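# Flip the grey finned box onto its fins, feet up

## Task

Flip the grey finned box in place so it rests flat on its fins with its feet pointing upward.

## Robot and tools

Robot: two arms, left_arm and right_arm, each ending in a two-finger gripper. The fingers extend along the gripper's +z axis and close along its y axis. end_effector_position is the point between the finger pads, about 1 cm short of the fingertips.

Frames: the scene frame has its origin at table-top height, midway between the nominal arm bases, with +z up, +x out over the table and left_arm on the +y side (image left/right does not follow these names). Calibrated bases: left_arm at (+0.026, +0.257, +0.013) m, quat_wxyz (+1.000, 0, 0, -0.019); right_arm at (+0.001, -0.338, +0.037) m, quat_wxyz (+1.000, 0, 0, +0.016). Up is +z in both. Hand positions, orientations, targets and wrist camera poses are given in each arm's own base frame. Fixed cameras and the table use the scene frame. Printed poses can be off by a few centimetres, more at long reach.

execute_actions(actions, cameras): actions is a list of actions. Each action has up to 15 rows, one row per 1/30 s control step, and its last row is held until the action's 15 steps are used up. Every row holds 14 numbers in [-1, 1], always including both arms: dx, dy, dz, rx, ry, rz, opening for left_arm, then the same seven for right_arm. The first six of each arm are an offset from that arm's Hand target as it was when the action began, along that arm's base axes. Every row counts from that starting point, not from the row before. Scale: 1.0 = 0.6 m or 180 degrees. rx, ry, rz form one rotation vector, turning about the Hand target position. Sending the same offset again moves the arm further. Opening is absolute: +1 fully open (0.094 m), -1 closed. Writing 0 in an arm's six pose numbers re-commands its current Hand target. A 0 opening is a real command, so repeat the present opening to leave a gripper unchanged. An empty actions list just returns state and images.

move(target, speed, blend, opening_speed, blocking, cameras): target is one 14-number row, or a list of up to 15 rows, laid out as above. Every row is an offset from the Hand targets at the start of the move, not from the previous row. Each gripper follows a straight path and takes the shorter way round when turning. All paths end together; a move lasts at least 0.5 s and is cut off at 10 s. speed is in m/s, 0.002 to 4.3, default 0.25, with turns up to twice that in rad/s. Give one value, or one per target. blend (m) rounds the corners of a list. opening_speed is on the -1..+1 scale per second, at least 0.2; use it near the minimum on fragile parts. A changed opening in a later row takes effect once everything is at rest there. Paths do not avoid obstacles or the other arm. Faster moves lag more, stray more and hit harder. Avoid paths that pass near an arm's own base, since they can flip its shoulder posture. blocking=false returns after about 0.5 s while the move keeps running.

The move result adds a "move:" line with the ending (done, off_target, moving, held, fault) and any limits. done means at rest within 10 mm and 2 degrees of the target. It says nothing about contact. limits=paced means the commanded pose was clipped; limits=held means steps were withheld. held as an ending can mean the clearance check stopped the move.

wait(seconds 0-10) lets time pass while each arm holds its command. stop() brakes a running move. zoom_image(camera, region [x0,y0,x1,y1], at most 504x504 px) enlarges part of a camera's latest image. Cameras: cam_head_left, cam_head_right, cam_high, cam_low, cam_left_wrist, cam_right_wrist, all 672x504. read_manual gives only licence texts. finished_scene(scene) ends the scene for good. The box must stay fins-down, feet-up with the robot not touching it.

Control notes: each step, commanded orientation is clipped to within 40 degrees of the measured one. Hand target is the last commanded pose after that clip. Grippers often stop a centimetre or more short because of friction or weight; that alone does not mean contact. Another action, even all zeros, asks for the target again. If the gripper still rests short, send the gap as an offset. An arm blocked by an object keeps pushing. To stop the push, command a target back past the gripper. Tool commands in a result show current gripper commands.

Gripping: grip_measured uses the opening scale. It reads up to about 2.7 mm wide when empty, and about 3 mm narrower than a hard part when squeezing. Full force starts roughly 0.05 below the reading at first touch. To release, command well above grip_measured. grip_effort_nm is motor effort (negative means closing), not pad force. Joint torques include the arm's own weight; numbers 3 and 4 wrap at ±28 N m. A joint velocities reading of "within noise" means the arm is still.

Cautions: do not drop or let go of a moving box. Avoid slams, hard hits and hard pushes. Never let anything fall off the table or leave it off the table. Never close one gripper on the other arm's fingers or press the arms together, since that can fail the scene. Loose objects may get a brief random push. Holding loads, stretching out or pushing at unreachable poses heats motors. A MOTOR HOT line appears at 85 °C. At 100 °C that arm goes limp for 30-60 s. Simulated time keeps running while you think, and a running move continues meanwhile.

Each tool is called after "Emit:" as name(argument=value, ...) on one line, values as JSON.

## Session

Emit:
execute_actions(actions=[])

Scene clock: 0.00 s.
left_arm: end_effector_position=(+0.5662, -0.1283, +0.2532) grip_measured=+1.000 grip_effort_nm=n/a end_effector_quat_wxyz=(+0.190, -0.223, +0.955, +0.036) | right_arm: end_effector_position=(+0.4375, +0.0835, +0.2914) grip_measured=+1.000 grip_effort_nm=n/a end_effector_quat_wxyz=(+0.162, -0.288, +0.887, +0.322)
Joint positions: left_arm=[-0.296 1.668 1.62 -1.222 -0.251 -0.715 0.094] | right_arm=[-0.072 1.426 1.367 -1.439 -0.734 -0.671 0.094]
Joint velocities: within noise
Joint torques (N m): no reading
Heat: left arm: hottest elbow 33 °C; right arm: hottest waist 32 °C.
Hand target: left_arm +0.5722, -0.1301, +0.2596; +0.198, -0.224, +0.954, +0.032 | right_arm +0.4432, +0.0831, +0.3022; +0.174, -0.292, +0.885, +0.317
Tool commands: left_gripper/opening=+1.0 right_gripper/opening=+1.0

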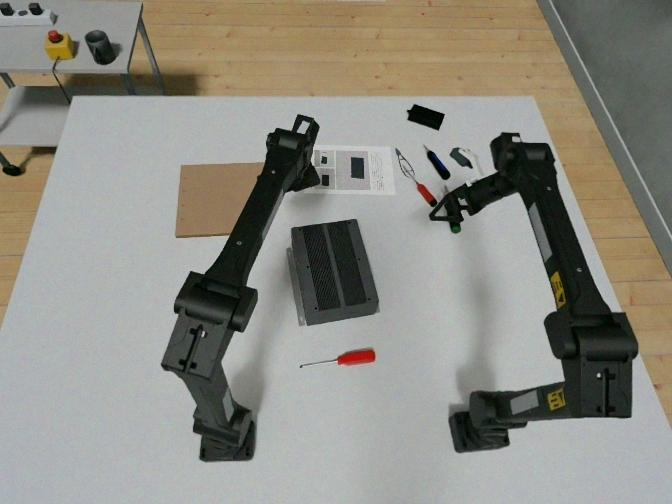

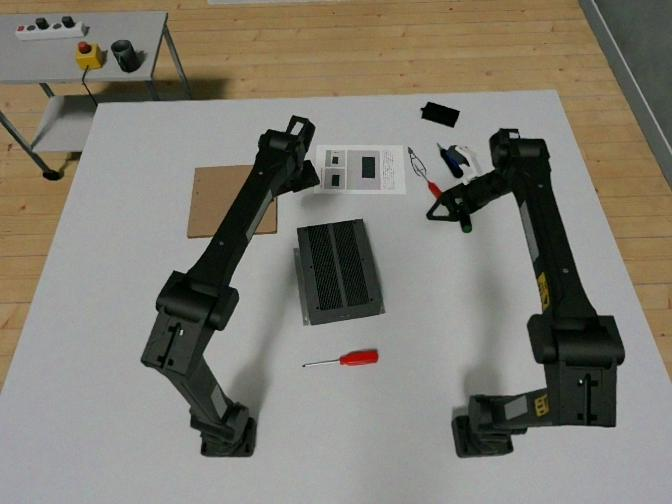

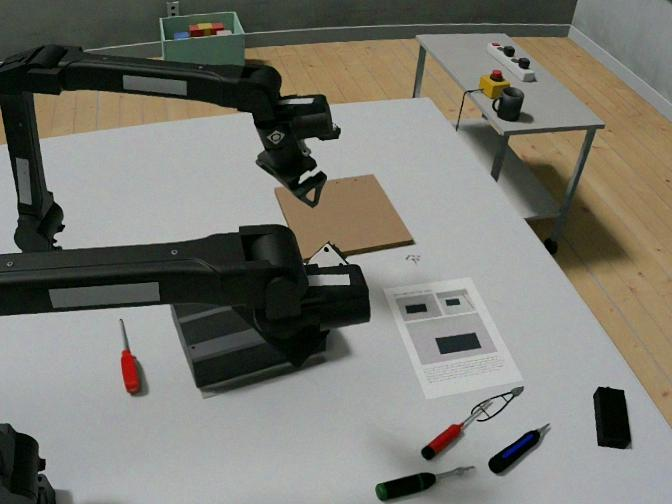

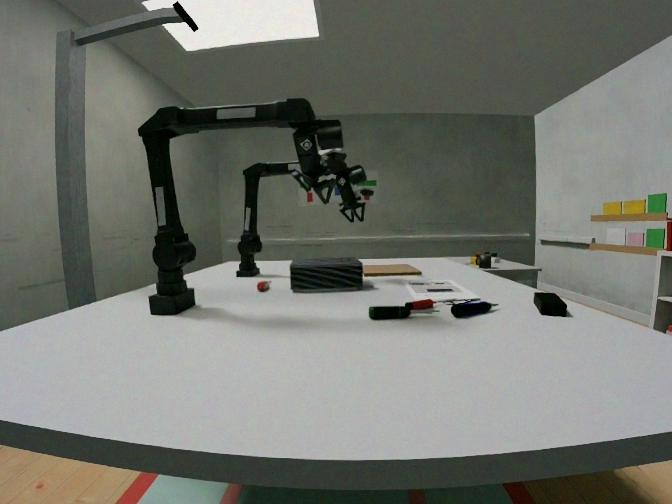

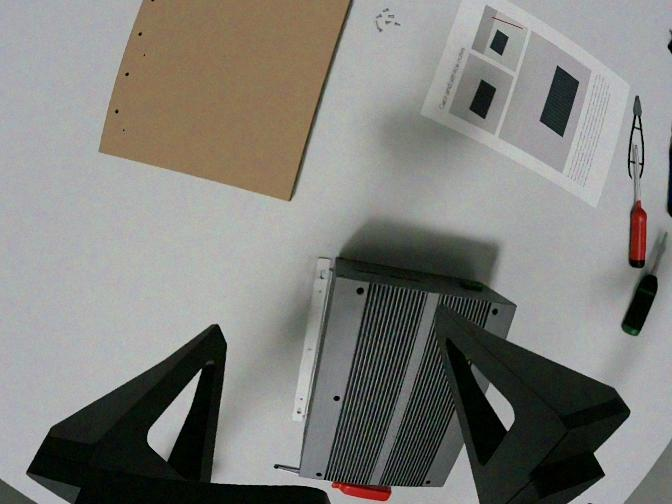

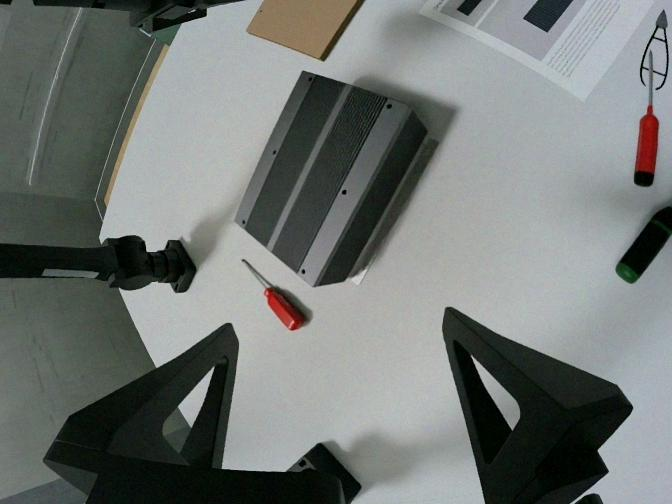

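Emit:
zoom_image(camera="cam_left_wrist", region=[260, 220, 540, 500])

Emit:
zoom_image(camera="cam_right_wrist", region=[220, 50, 460, 310])

Emit:
zoom_image(camera="cam_low", region=[260, 230, 400, 320])

Emit:
zoom_image(camera="cam_head_left", region=[260, 200, 400, 340])

Emit:
zoom_image(camera="cam_high", region=[380, 270, 530, 400])

Scaled by 1.800 from the camera's 672x504 image, which has a finer 960x720 frame.

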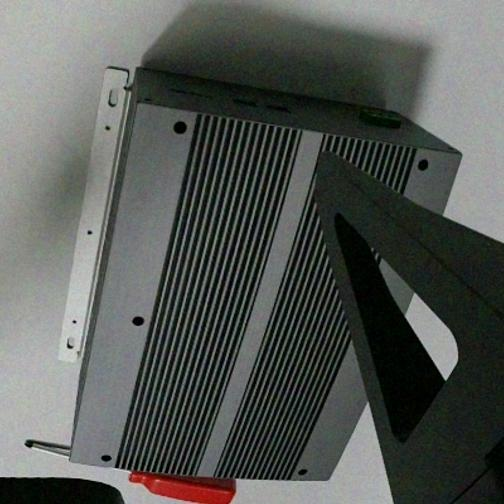

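Scaled by 1.938 from the camera's 672x504 image, which has a finer 960x720 frame.

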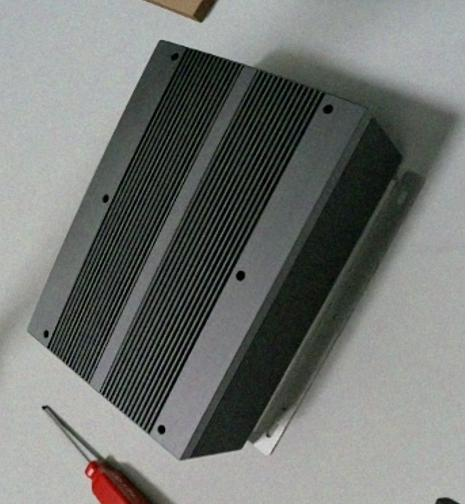

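Scaled by 3.600.

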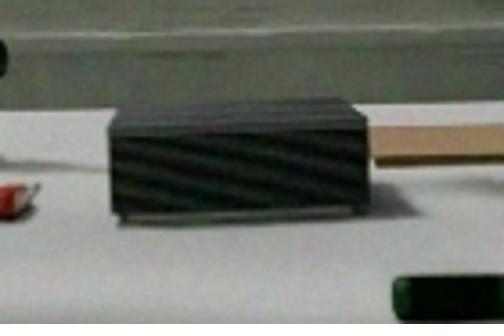

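Scaled by 3.600.

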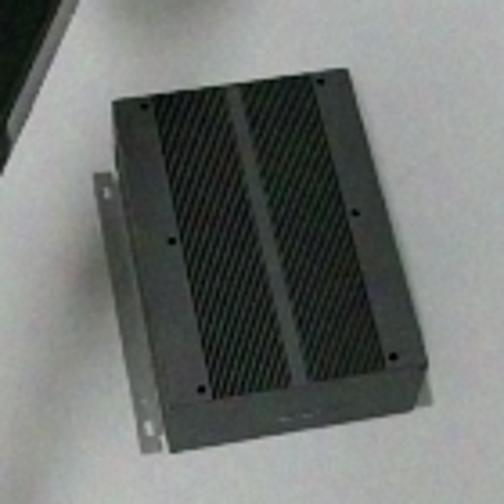

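Scaled by 3.360.

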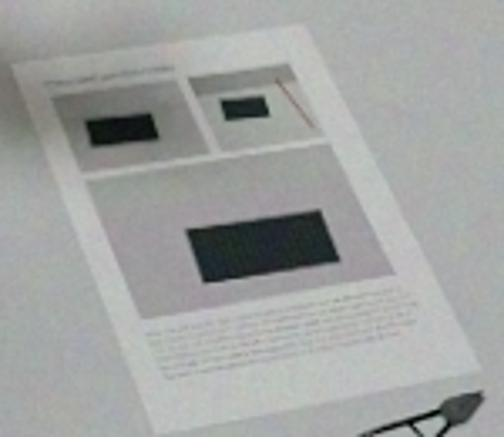

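Emit:
move(target=[-0.35,0.3,0.15,0,0,0,1,-0.035,-0.05,-0.28,0.024,-0.177,0.222,1], speed=0.4)

Scene clock: 58.43 s.
left_arm: end_effector_position=(+0.3655, +0.0474, +0.3523) grip_measured=+1.000 grip_effort_nm=0.022 end_effector_quat_wxyz=(+0.204, -0.226, +0.952, +0.030) | right_arm: end_effector_position=(+0.4140, +0.0600, +0.1310) grip_measured=+1.000 grip_effort_nm=-0.012 end_effector_quat_wxyz=(-0.293, +0.643, -0.640, -0.301)
Joint positions: left_arm=[0.073 1.071 1.288 -1.389 -0.122 -0.368 0.094] | right_arm=[-0.168 1.617 1.092 -1.259 -0.848 -1.839 0.094]
Joint velocities: within noise
Joint torques (N m): left_arm=[-0.21 -5.01 8.68 1.06 0.08 -0.08] | right_arm=[-2.02 -9.99 8.1 -0.16 -0.76 -0.13]
Heat: left arm: hottest elbow 42 °C; right arm: hottest elbow 37 °C.
Hand target: left_arm +0.3623, +0.0498, +0.3496; +0.198, -0.223, +0.954, +0.032 | right_arm +0.4222, +0.0531, +0.1340; -0.299, +0.641, -0.641, -0.298
Off the commanded pose: left_arm 0.005 m, 1 deg | right_arm 0.011 m, 1 deg.
move: off_target (right_arm)

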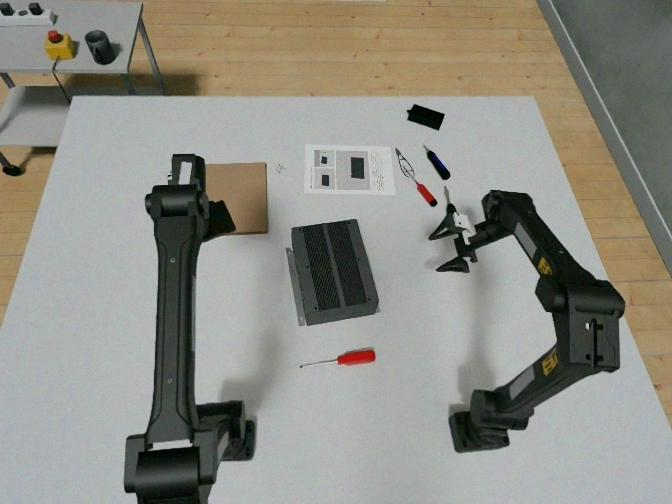

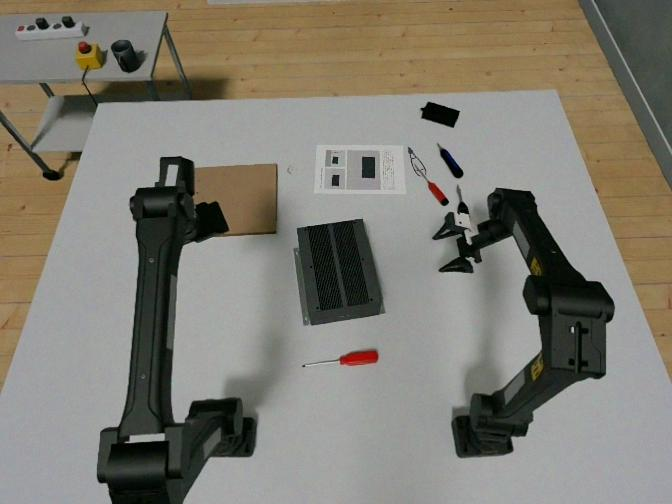

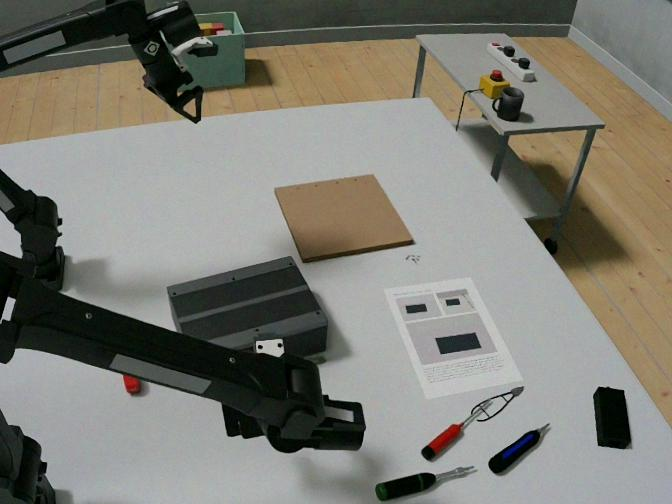

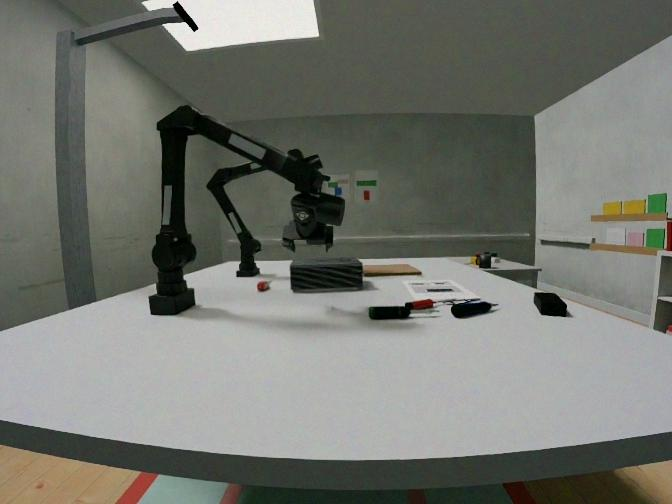

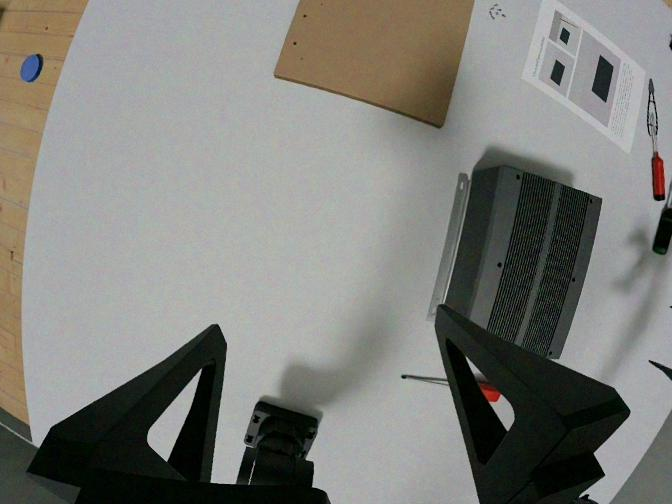

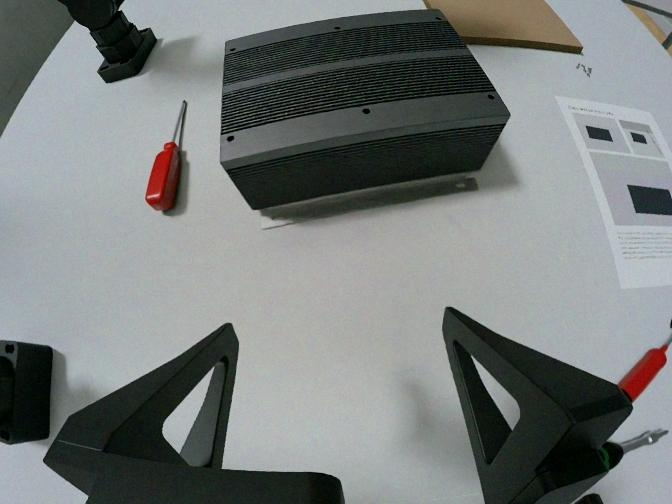

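Emit:
zoom_image(camera="cam_right_wrist", region=[200, 100, 530, 250])

Emit:
zoom_image(camera="cam_low", region=[280, 250, 370, 300])

Emit:
zoom_image(camera="cam_left_wrist", region=[400, 140, 620, 360])

Scaled by 1.527 from the camera's 672x504 image, which has a finer 960x720 frame.

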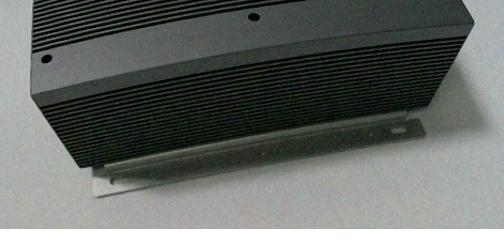

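Scaled by 5.600.

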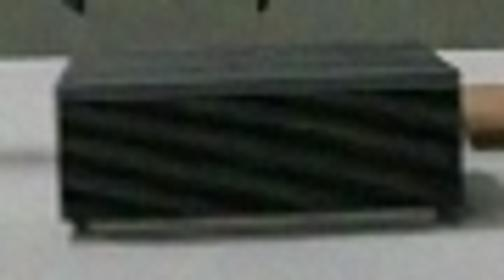

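Scaled by 2.291 from the camera's 672x504 image, which has a finer 960x720 frame.

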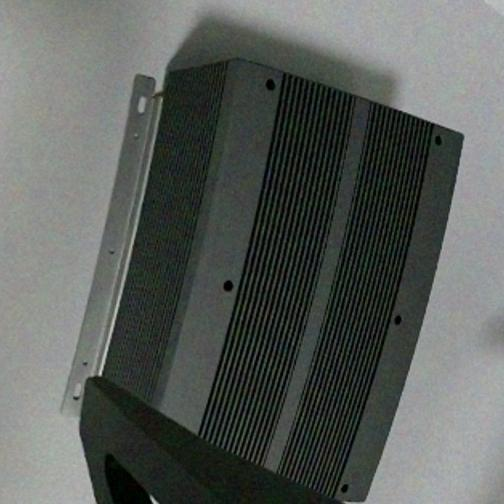

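Emit:
move(target=[0,0,0,0,0,0,1,-0.345,0.34,0.02,-0.2776,0,0,1], speed=0.35)

Scene clock: 242.00 s.
left_arm: end_effector_position=(+0.3654, +0.0474, +0.3523) grip_measured=+1.000 grip_effort_nm=0.022 end_effector_quat_wxyz=(+0.204, -0.226, +0.952, +0.030) | right_arm: end_effector_position=(+0.2080, +0.2426, +0.1328) grip_measured=+1.000 grip_effort_nm=-0.012 end_effector_quat_wxyz=(+0.014, +0.705, -0.709, +0.000)
Joint positions: left_arm=[0.073 1.071 1.288 -1.39 -0.122 -0.367 0.094] | right_arm=[0.862 1.253 0.898 -1.242 -0.002 -0.704 0.094]
Joint velocities: within noise
Joint torques (N m): left_arm=[-0.03 -5.01 8.7 1.07 0.08 -0.07] | right_arm=[0.85 -5.54 10.66 0.25 0.07 0.15]
Heat: left arm: hottest elbow 40 °C; right arm: hottest elbow 39 °C.
Hand target: left_arm +0.3623, +0.0498, +0.3496; +0.198, -0.223, +0.954, +0.032 | right_arm +0.2151, +0.2571, +0.1461; +0.000, +0.707, -0.707, +0.001
Off the commanded pose: left_arm 0.005 m, 1 deg | right_arm 0.021 m, 2 deg.
move: off_target (right_arm)

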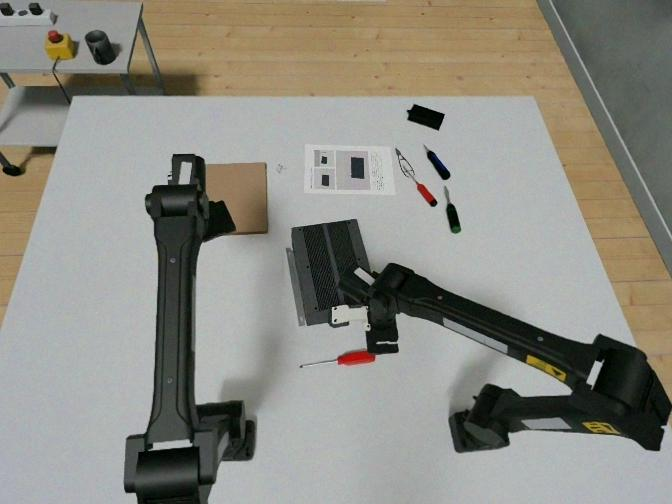

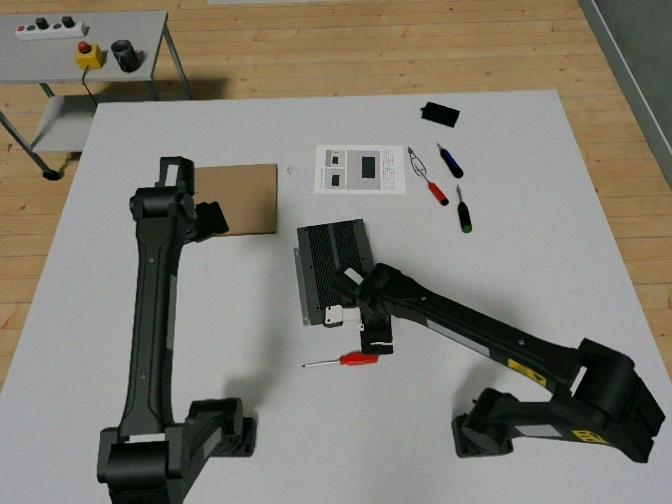

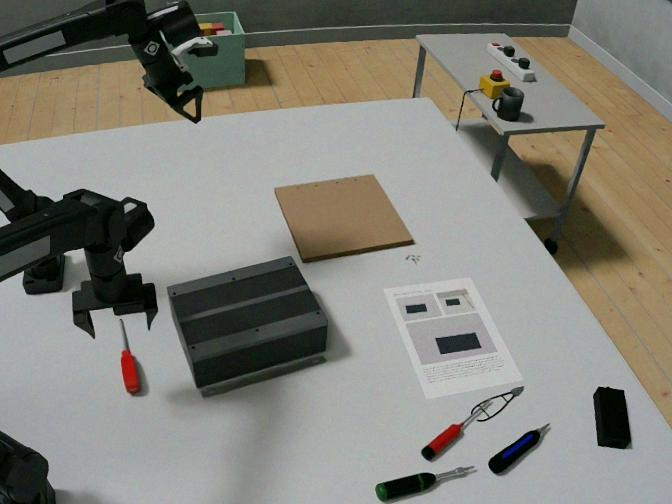

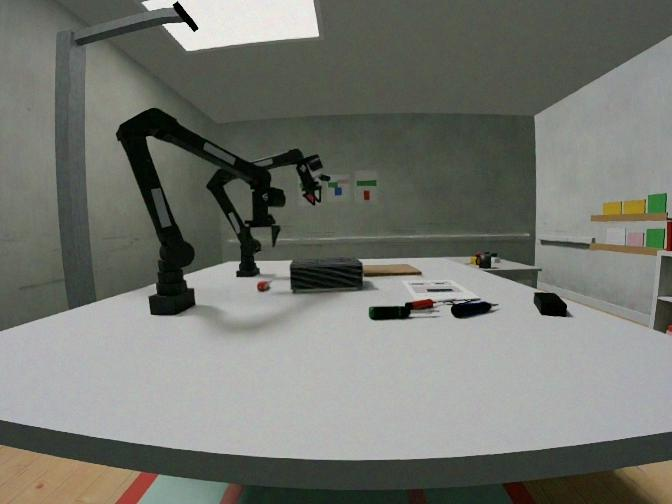

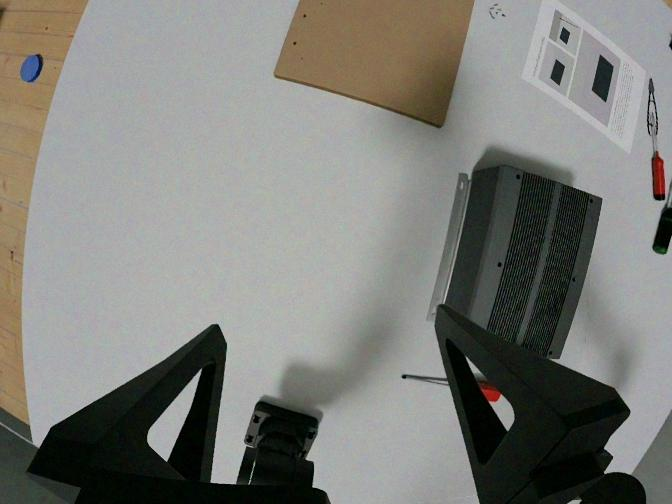

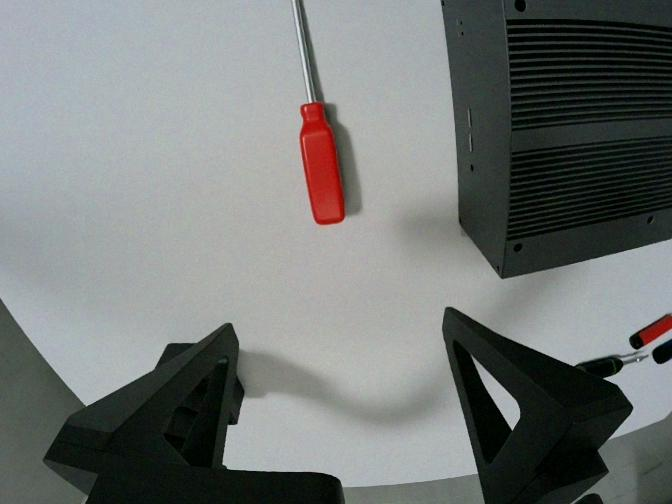

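Emit:
move(target=[[0,0,0,0,0,0,1,-0.013,0.045,-0.15,0,0,0,0.2],[0,0,0,0,0,0,1,-0.013,0.045,-0.248,0,0,0,0.2]], speed=0.2, cameras=["cam_right_wrist","cam_high"])

Scene clock: 270.63 s.
left_arm: end_effector_position=(+0.3654, +0.0473, +0.3523) grip_measured=+1.000 grip_effort_nm=0.017 end_effector_quat_wxyz=(+0.204, -0.226, +0.952, +0.030) | right_arm: end_effector_position=(+0.2079, +0.2777, -0.0023) grip_measured=+0.202 grip_effort_nm=-0.100 end_effector_quat_wxyz=(+0.005, +0.705, -0.709, +0.000)
Joint positions: left_arm=[0.073 1.071 1.288 -1.39 -0.122 -0.367 0.094] | right_arm=[0.928 1.537 0.76 -0.804 -0.002 -0.637 0.056]
Joint velocities: within noise
Joint torques (N m): left_arm=[0.03 -5.13 8.7 1.05 0.08 -0.06] | right_arm=[0.91 -8.7 5.9 0.94 0.07 0.08]
Heat: left arm: hottest elbow 40 °C; right arm: hottest elbow 44 °C.
Hand target: left_arm +0.3623, +0.0497, +0.3496; +0.197, -0.223, +0.954, +0.032 | right_arm +0.2073, +0.2842, -0.0027; +0.000, +0.707, -0.707, +0.001
Off the commanded pose: left_arm 0.005 m, 1 deg | right_arm 0.007 m, 1 deg.
move: done
Images, in order (width x height): cam_high 672x504, cam_right_wrist 672x504.

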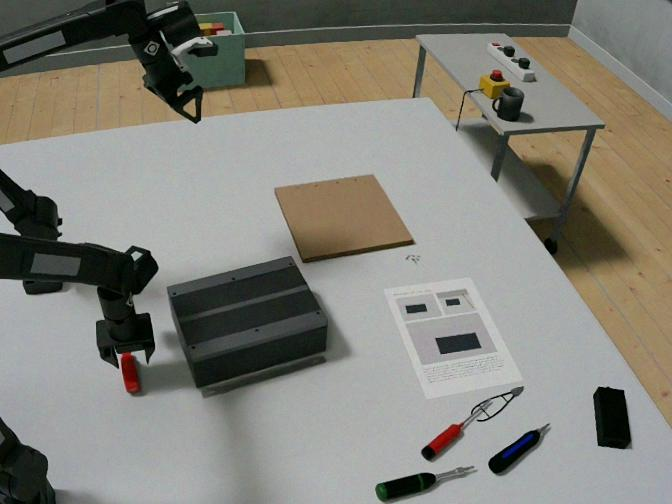

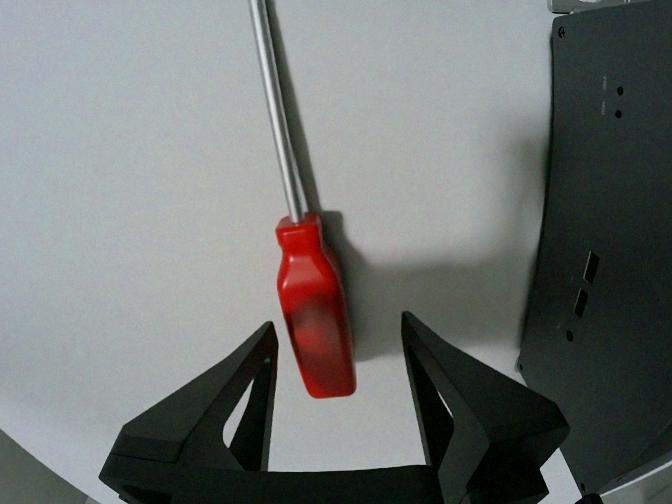

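Emit:
move(target=[[0,0,0,0,0,0,1,0,0.033,-0.023,0,0,0,0.2],[0,0,0,0,0,0,1,0,0.033,-0.023,0,0,0,-0.85],[0,0,0,0,0,0,1,0,0.033,0.15,0,0,0,-0.85],[0,0,0,0,0,0,1,0.055,-0.38,0.1,0,0,0,-0.85]], speed=0.25, cameras=["cam_right_wrist","cam_high","cam_head_left"])

Scene clock: 287.37 s.
left_arm: end_effector_position=(+0.3654, +0.0473, +0.3523) grip_measured=+1.000 grip_effort_nm=0.022 end_effector_quat_wxyz=(+0.204, -0.226, +0.952, +0.030) | right_arm: end_effector_position=(+0.2329, +0.0574, +0.0534) grip_measured=-0.411 grip_effort_nm=-1.033 end_effector_quat_wxyz=(+0.011, +0.709, -0.705, -0.003)
Joint positions: left_arm=[0.073 1.071 1.288 -1.39 -0.122 -0.367 0.094] | right_arm=[0.247 1.13 0.57 -1.033 0.005 -1.328 0.028]
Joint velocities: within noise
Joint torques (N m): left_arm=[-0.03 -4.95 8.7 1.02 0.07 -0.06] | right_arm=[-2.26 -4.07 7.27 0.76 -0.27 -0.13]
Heat: left arm: hottest elbow 40 °C; right arm: hottest elbow 41 °C.
Hand target: left_arm +0.3623, +0.0497, +0.3496; +0.197, -0.223, +0.954, +0.032 | right_arm +0.2404, +0.0562, +0.0574; +0.000, +0.707, -0.707, +0.001
Off the commanded pose: left_arm 0.005 m, 1 deg | right_arm 0.008 m, 1 deg.
move: done; target 2's new opening was sent with right_arm's hand 0.020 m and 2 deg from that target
Images, in order (width x height): cam_head_left 672x504, cam_high 672x504, cam_right_wrist 672x504.

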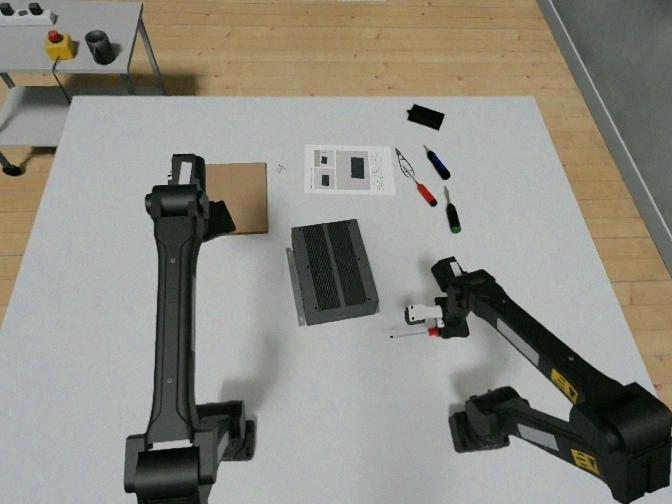

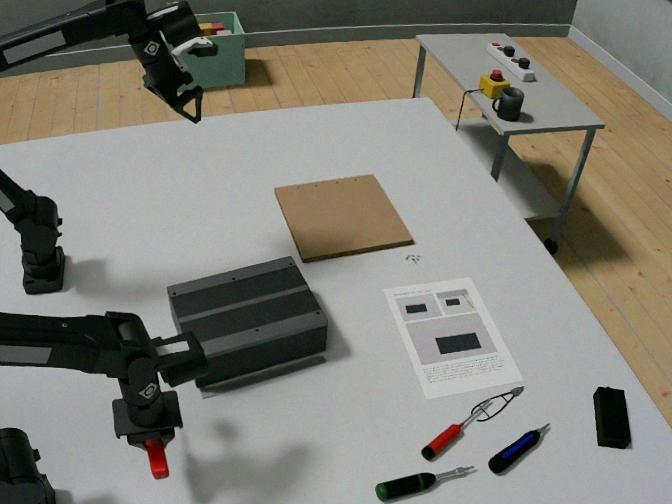

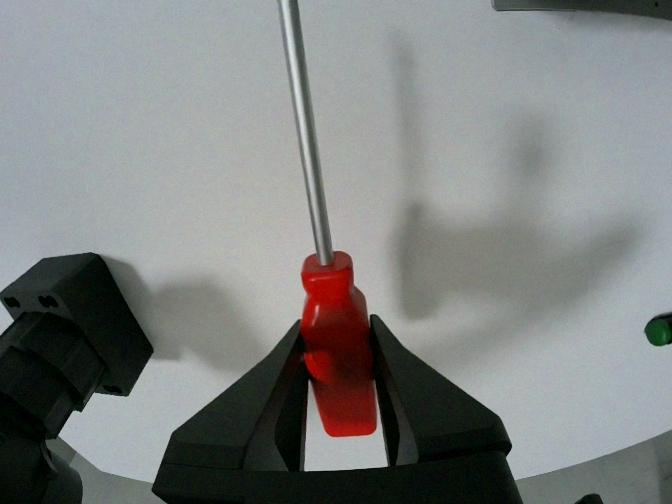

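Emit:
move(target=[[0,0,0,0,0,0,1,0,0,-0.12,0,0,0,-0.85],[0,0,0,0,0,0,1,0,0,-0.12,0,0,0,0.1],[0,0,0,0,0,0,1,0,0,0.2,0,0,0,0.1],[0,0,0,0,0,0,1,-0.021,0.38,0.171,0.026,-0.41,0.034,1],[0,0,0,0,0,0,1,-0.021,0.38,0.04,0.026,-0.41,0.034,1]], speed=[0.12,0.2,0.3,0.35,0.25])

Scene clock: 319.03 s.
left_arm: end_effector_position=(+0.3654, +0.0473, +0.3523) grip_measured=+1.000 grip_effort_nm=0.022 end_effector_quat_wxyz=(+0.204, -0.226, +0.952, +0.030) | right_arm: end_effector_position=(+0.2299, +0.2813, +0.0823) grip_measured=+0.998 grip_effort_nm=0.076 end_effector_quat_wxyz=(-0.449, +0.596, -0.533, +0.398)
Joint positions: left_arm=[0.073 1.071 1.288 -1.39 -0.122 -0.367 0.094] | right_arm=[1.326 1.426 0.343 0.392 1.117 -0.927 0.094]
Joint velocities: within noise
Joint torques (N m): left_arm=[-0.09 -5.07 8.69 1.07 0.08 -0.06] | right_arm=[-0.91 -4.66 4.56 2.18 0.4 -0.01]
Heat: left arm: hottest elbow 40 °C; right arm: hottest elbow 39 °C.
Hand target: left_arm +0.3623, +0.0497, +0.3496; +0.197, -0.223, +0.954, +0.032 | right_arm +0.2277, +0.2841, +0.0812; -0.451, +0.599, -0.529, +0.398
Off the commanded pose: left_arm 0.005 m, 1 deg | right_arm 0.004 m, 1 deg.
move: done

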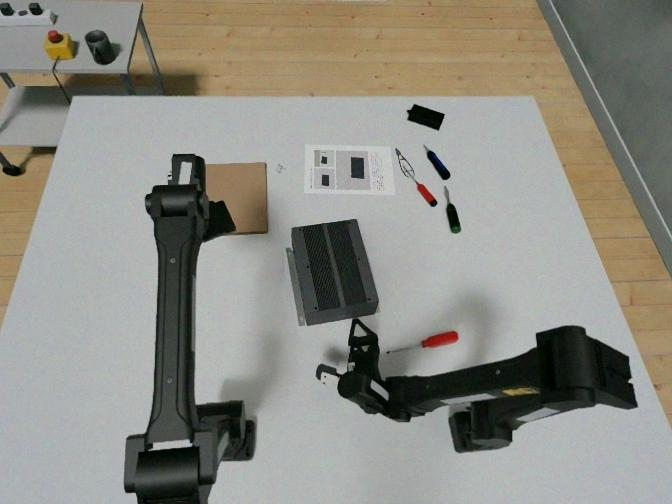

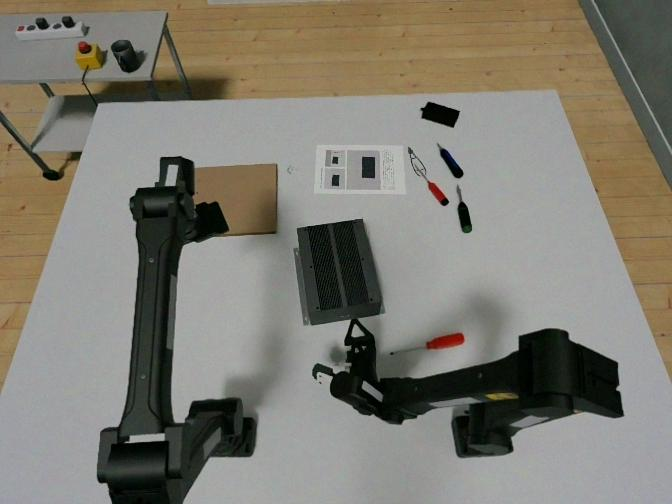

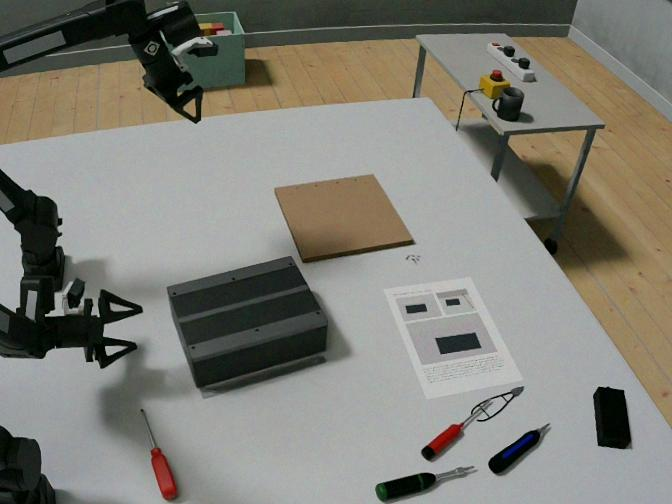

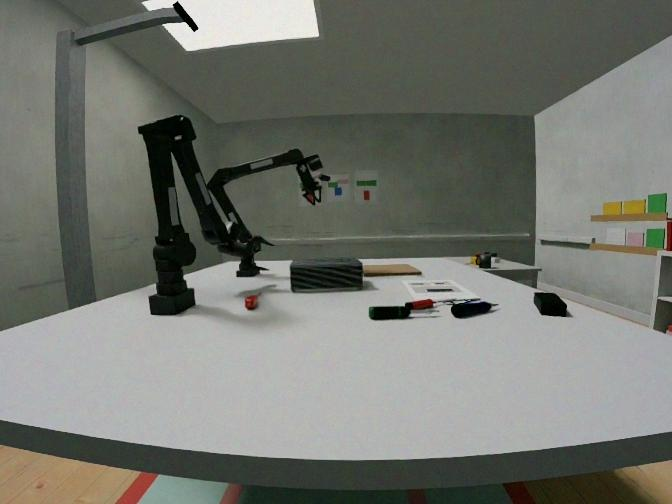

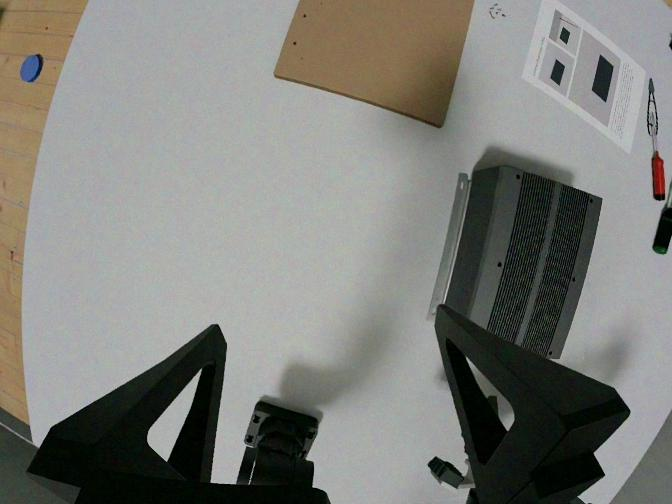

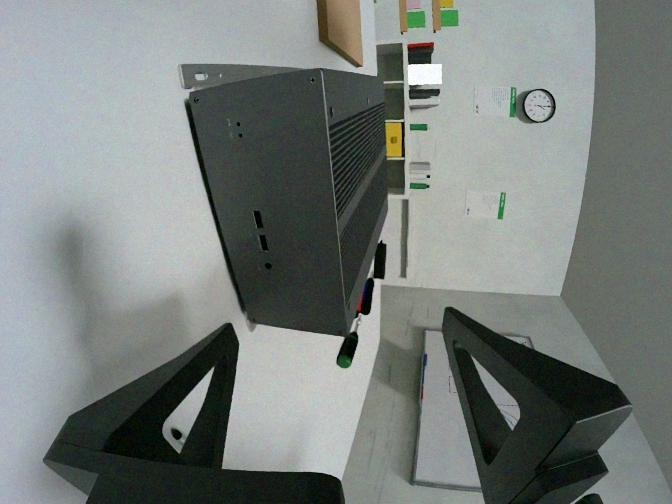

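Emit:
zoom_image(camera="cam_right_wrist", region=[160, 40, 400, 350])

Scaled by 1.626 from the camera's 672x504 image, which has a finer 960x720 frame.

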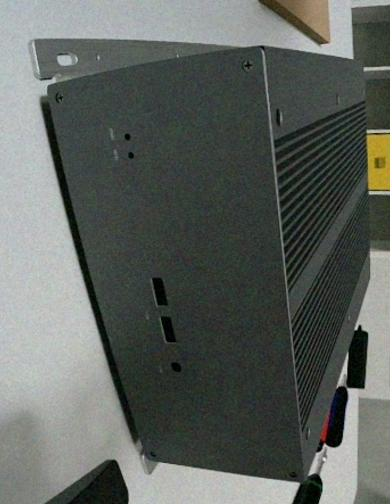

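Emit:
move(target=[0,0,0,0,0,0,1,0.128,0.015,-0.097,0,-0.011,0,1], speed=0.15, cameras=["cam_right_wrist","cam_high","cam_low","cam_left_wrist"])

Emit:
zoom_image(camera="cam_high", region=[80, 240, 230, 400])

Emit:
zoom_image(camera="cam_right_wrist", region=[150, 120, 500, 400])

Scene clock: 403.83 s.
left_arm: end_effector_position=(+0.3654, +0.0473, +0.3523) grip_measured=+1.000 grip_effort_nm=0.022 end_effector_quat_wxyz=(+0.204, -0.226, +0.952, +0.030) | right_arm: end_effector_position=(+0.2968, +0.2899, +0.0215) grip_measured=+0.999 grip_effort_nm=0.066 end_effector_quat_wxyz=(-0.456, +0.599, -0.518, +0.406)
Joint positions: left_arm=[0.073 1.071 1.288 -1.39 -0.122 -0.367 0.094] | right_arm=[1.115 1.845 0.386 1.015 0.938 -1.219 0.094]
Joint velocities: within noise
Joint torques (N m): left_arm=[-0.15 -5.13 8.68 1.02 0.08 -0.06] | right_arm=[-2.32 -8.06 3.19 2.39 0.06 -0.04]
Heat: left arm: hottest elbow 40 °C; right arm: hottest elbow 36 °C.
Hand target: left_arm +0.3623, +0.0497, +0.3496; +0.197, -0.223, +0.954, +0.032 | right_arm +0.3045, +0.2931, +0.0231; -0.460, +0.592, -0.521, +0.408
Off the commanded pose: left_arm 0.005 m, 1 deg | right_arm 0.008 m, 1 deg.
move: done
Images, in order (width x height): cam_high 672x504, cam_low 672x504, cam_left_wrist 672x504, cam_right_wrist 672x504.

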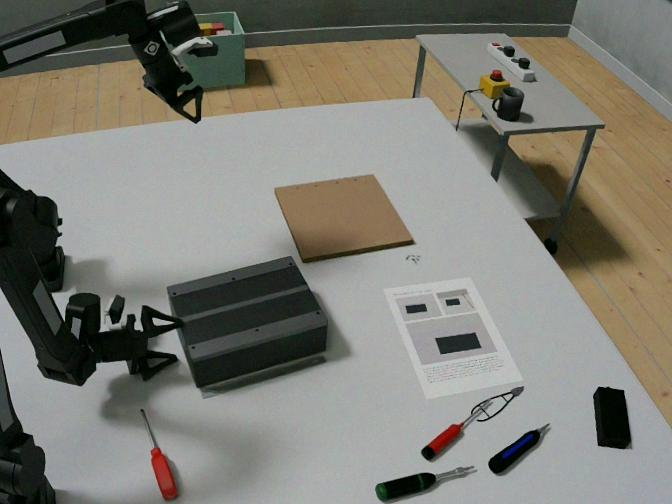

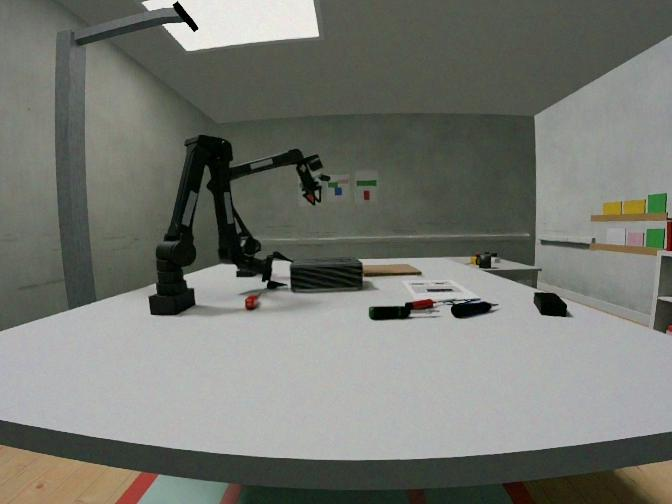

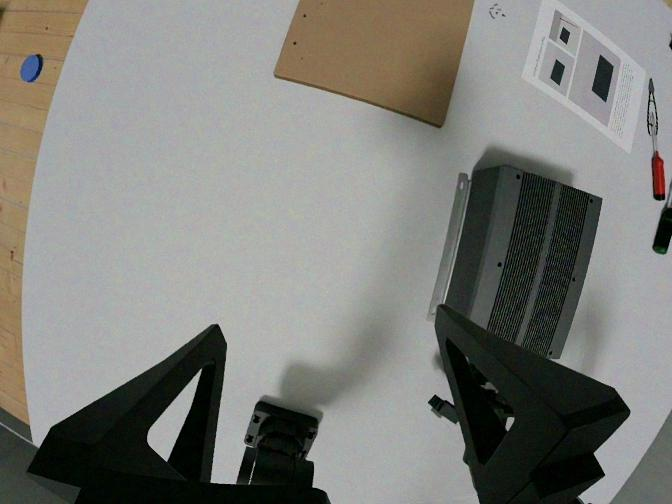

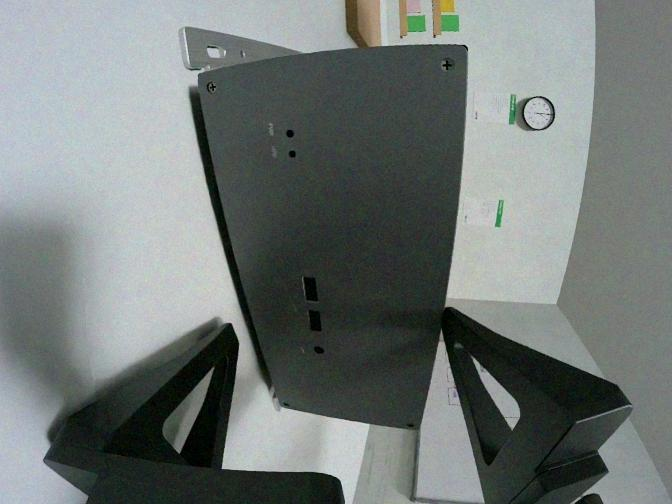

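Scaled by 3.150.

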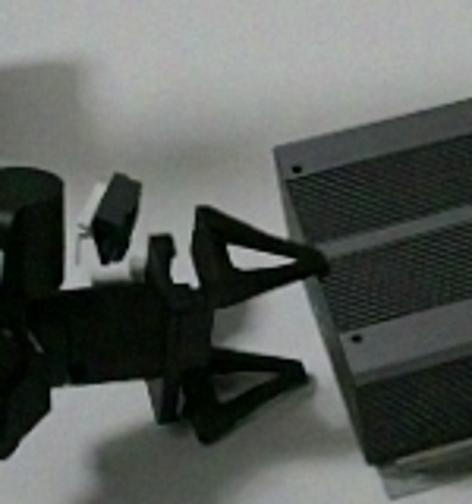

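Scaled by 1.440 from the camera's 672x504 image, which has a finer 960x720 frame.

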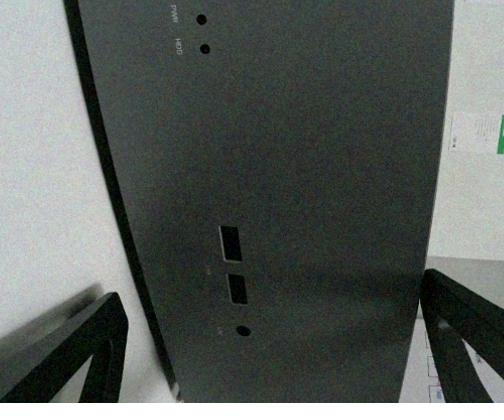

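Emit:
move(target=[0,0,0,0,0,0,1,0,-0.002,-0.015,0,0,0,1], speed=0.03, cameras=["cam_right_wrist","cam_high"])

Emit:
zoom_image(camera="cam_right_wrist", region=[150, 180, 500, 430])

Scene clock: 414.23 s.
left_arm: end_effector_position=(+0.3654, +0.0473, +0.3523) grip_measured=+1.000 grip_effort_nm=0.022 end_effector_quat_wxyz=(+0.204, -0.226, +0.952, +0.030) | right_arm: end_effector_position=(+0.2980, +0.2906, +0.0196) grip_measured=+0.999 grip_effort_nm=0.051 end_effector_quat_wxyz=(-0.466, +0.591, -0.521, +0.404)
Joint positions: left_arm=[0.073 1.071 1.288 -1.39 -0.122 -0.367 0.094] | right_arm=[1.113 1.875 0.387 1.071 0.938 -1.22 0.094]
Joint velocities: within noise
Joint torques (N m): left_arm=[-0.09 -5.07 8.7 1.06 0.08 -0.06] | right_arm=[-2.08 -6.77 2.93 1.94 -0.01 -0.04]
Heat: left arm: hottest elbow 40 °C; right arm: hottest elbow 35 °C.
Hand target: left_arm +0.3623, +0.0497, +0.3496; +0.197, -0.223, +0.954, +0.032 | right_arm +0.3045, +0.2919, +0.0141; -0.460, +0.592, -0.521, +0.408
Off the commanded pose: left_arm 0.005 m, 1 deg | right_arm 0.009 m, 1 deg.
move: done
Images, in order (width x height): cam_high 672x504, cam_right_wrist 672x504.

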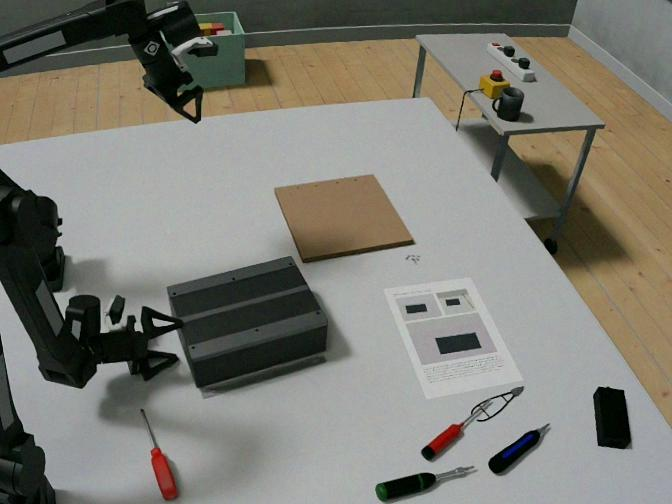

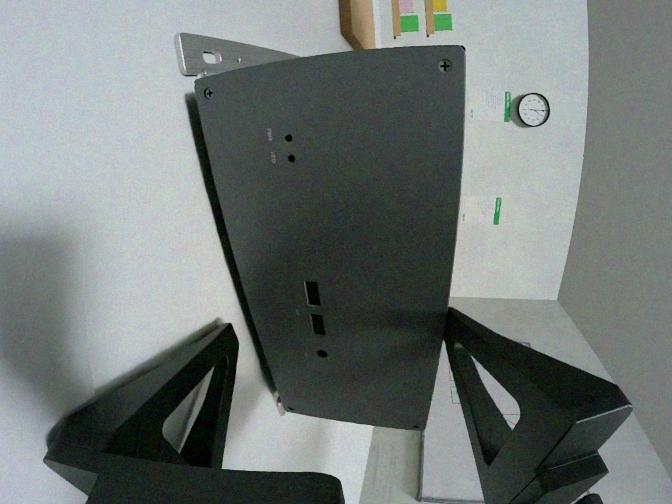

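Scaled by 1.440 from the camera's 672x504 image, which has a finer 960x720 frame.

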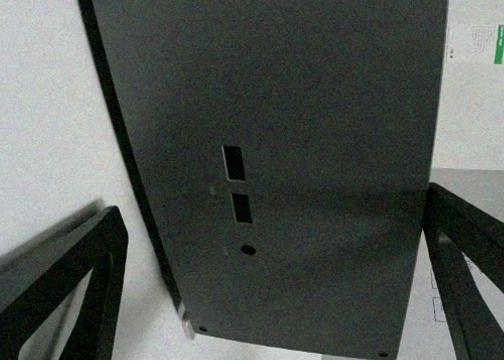

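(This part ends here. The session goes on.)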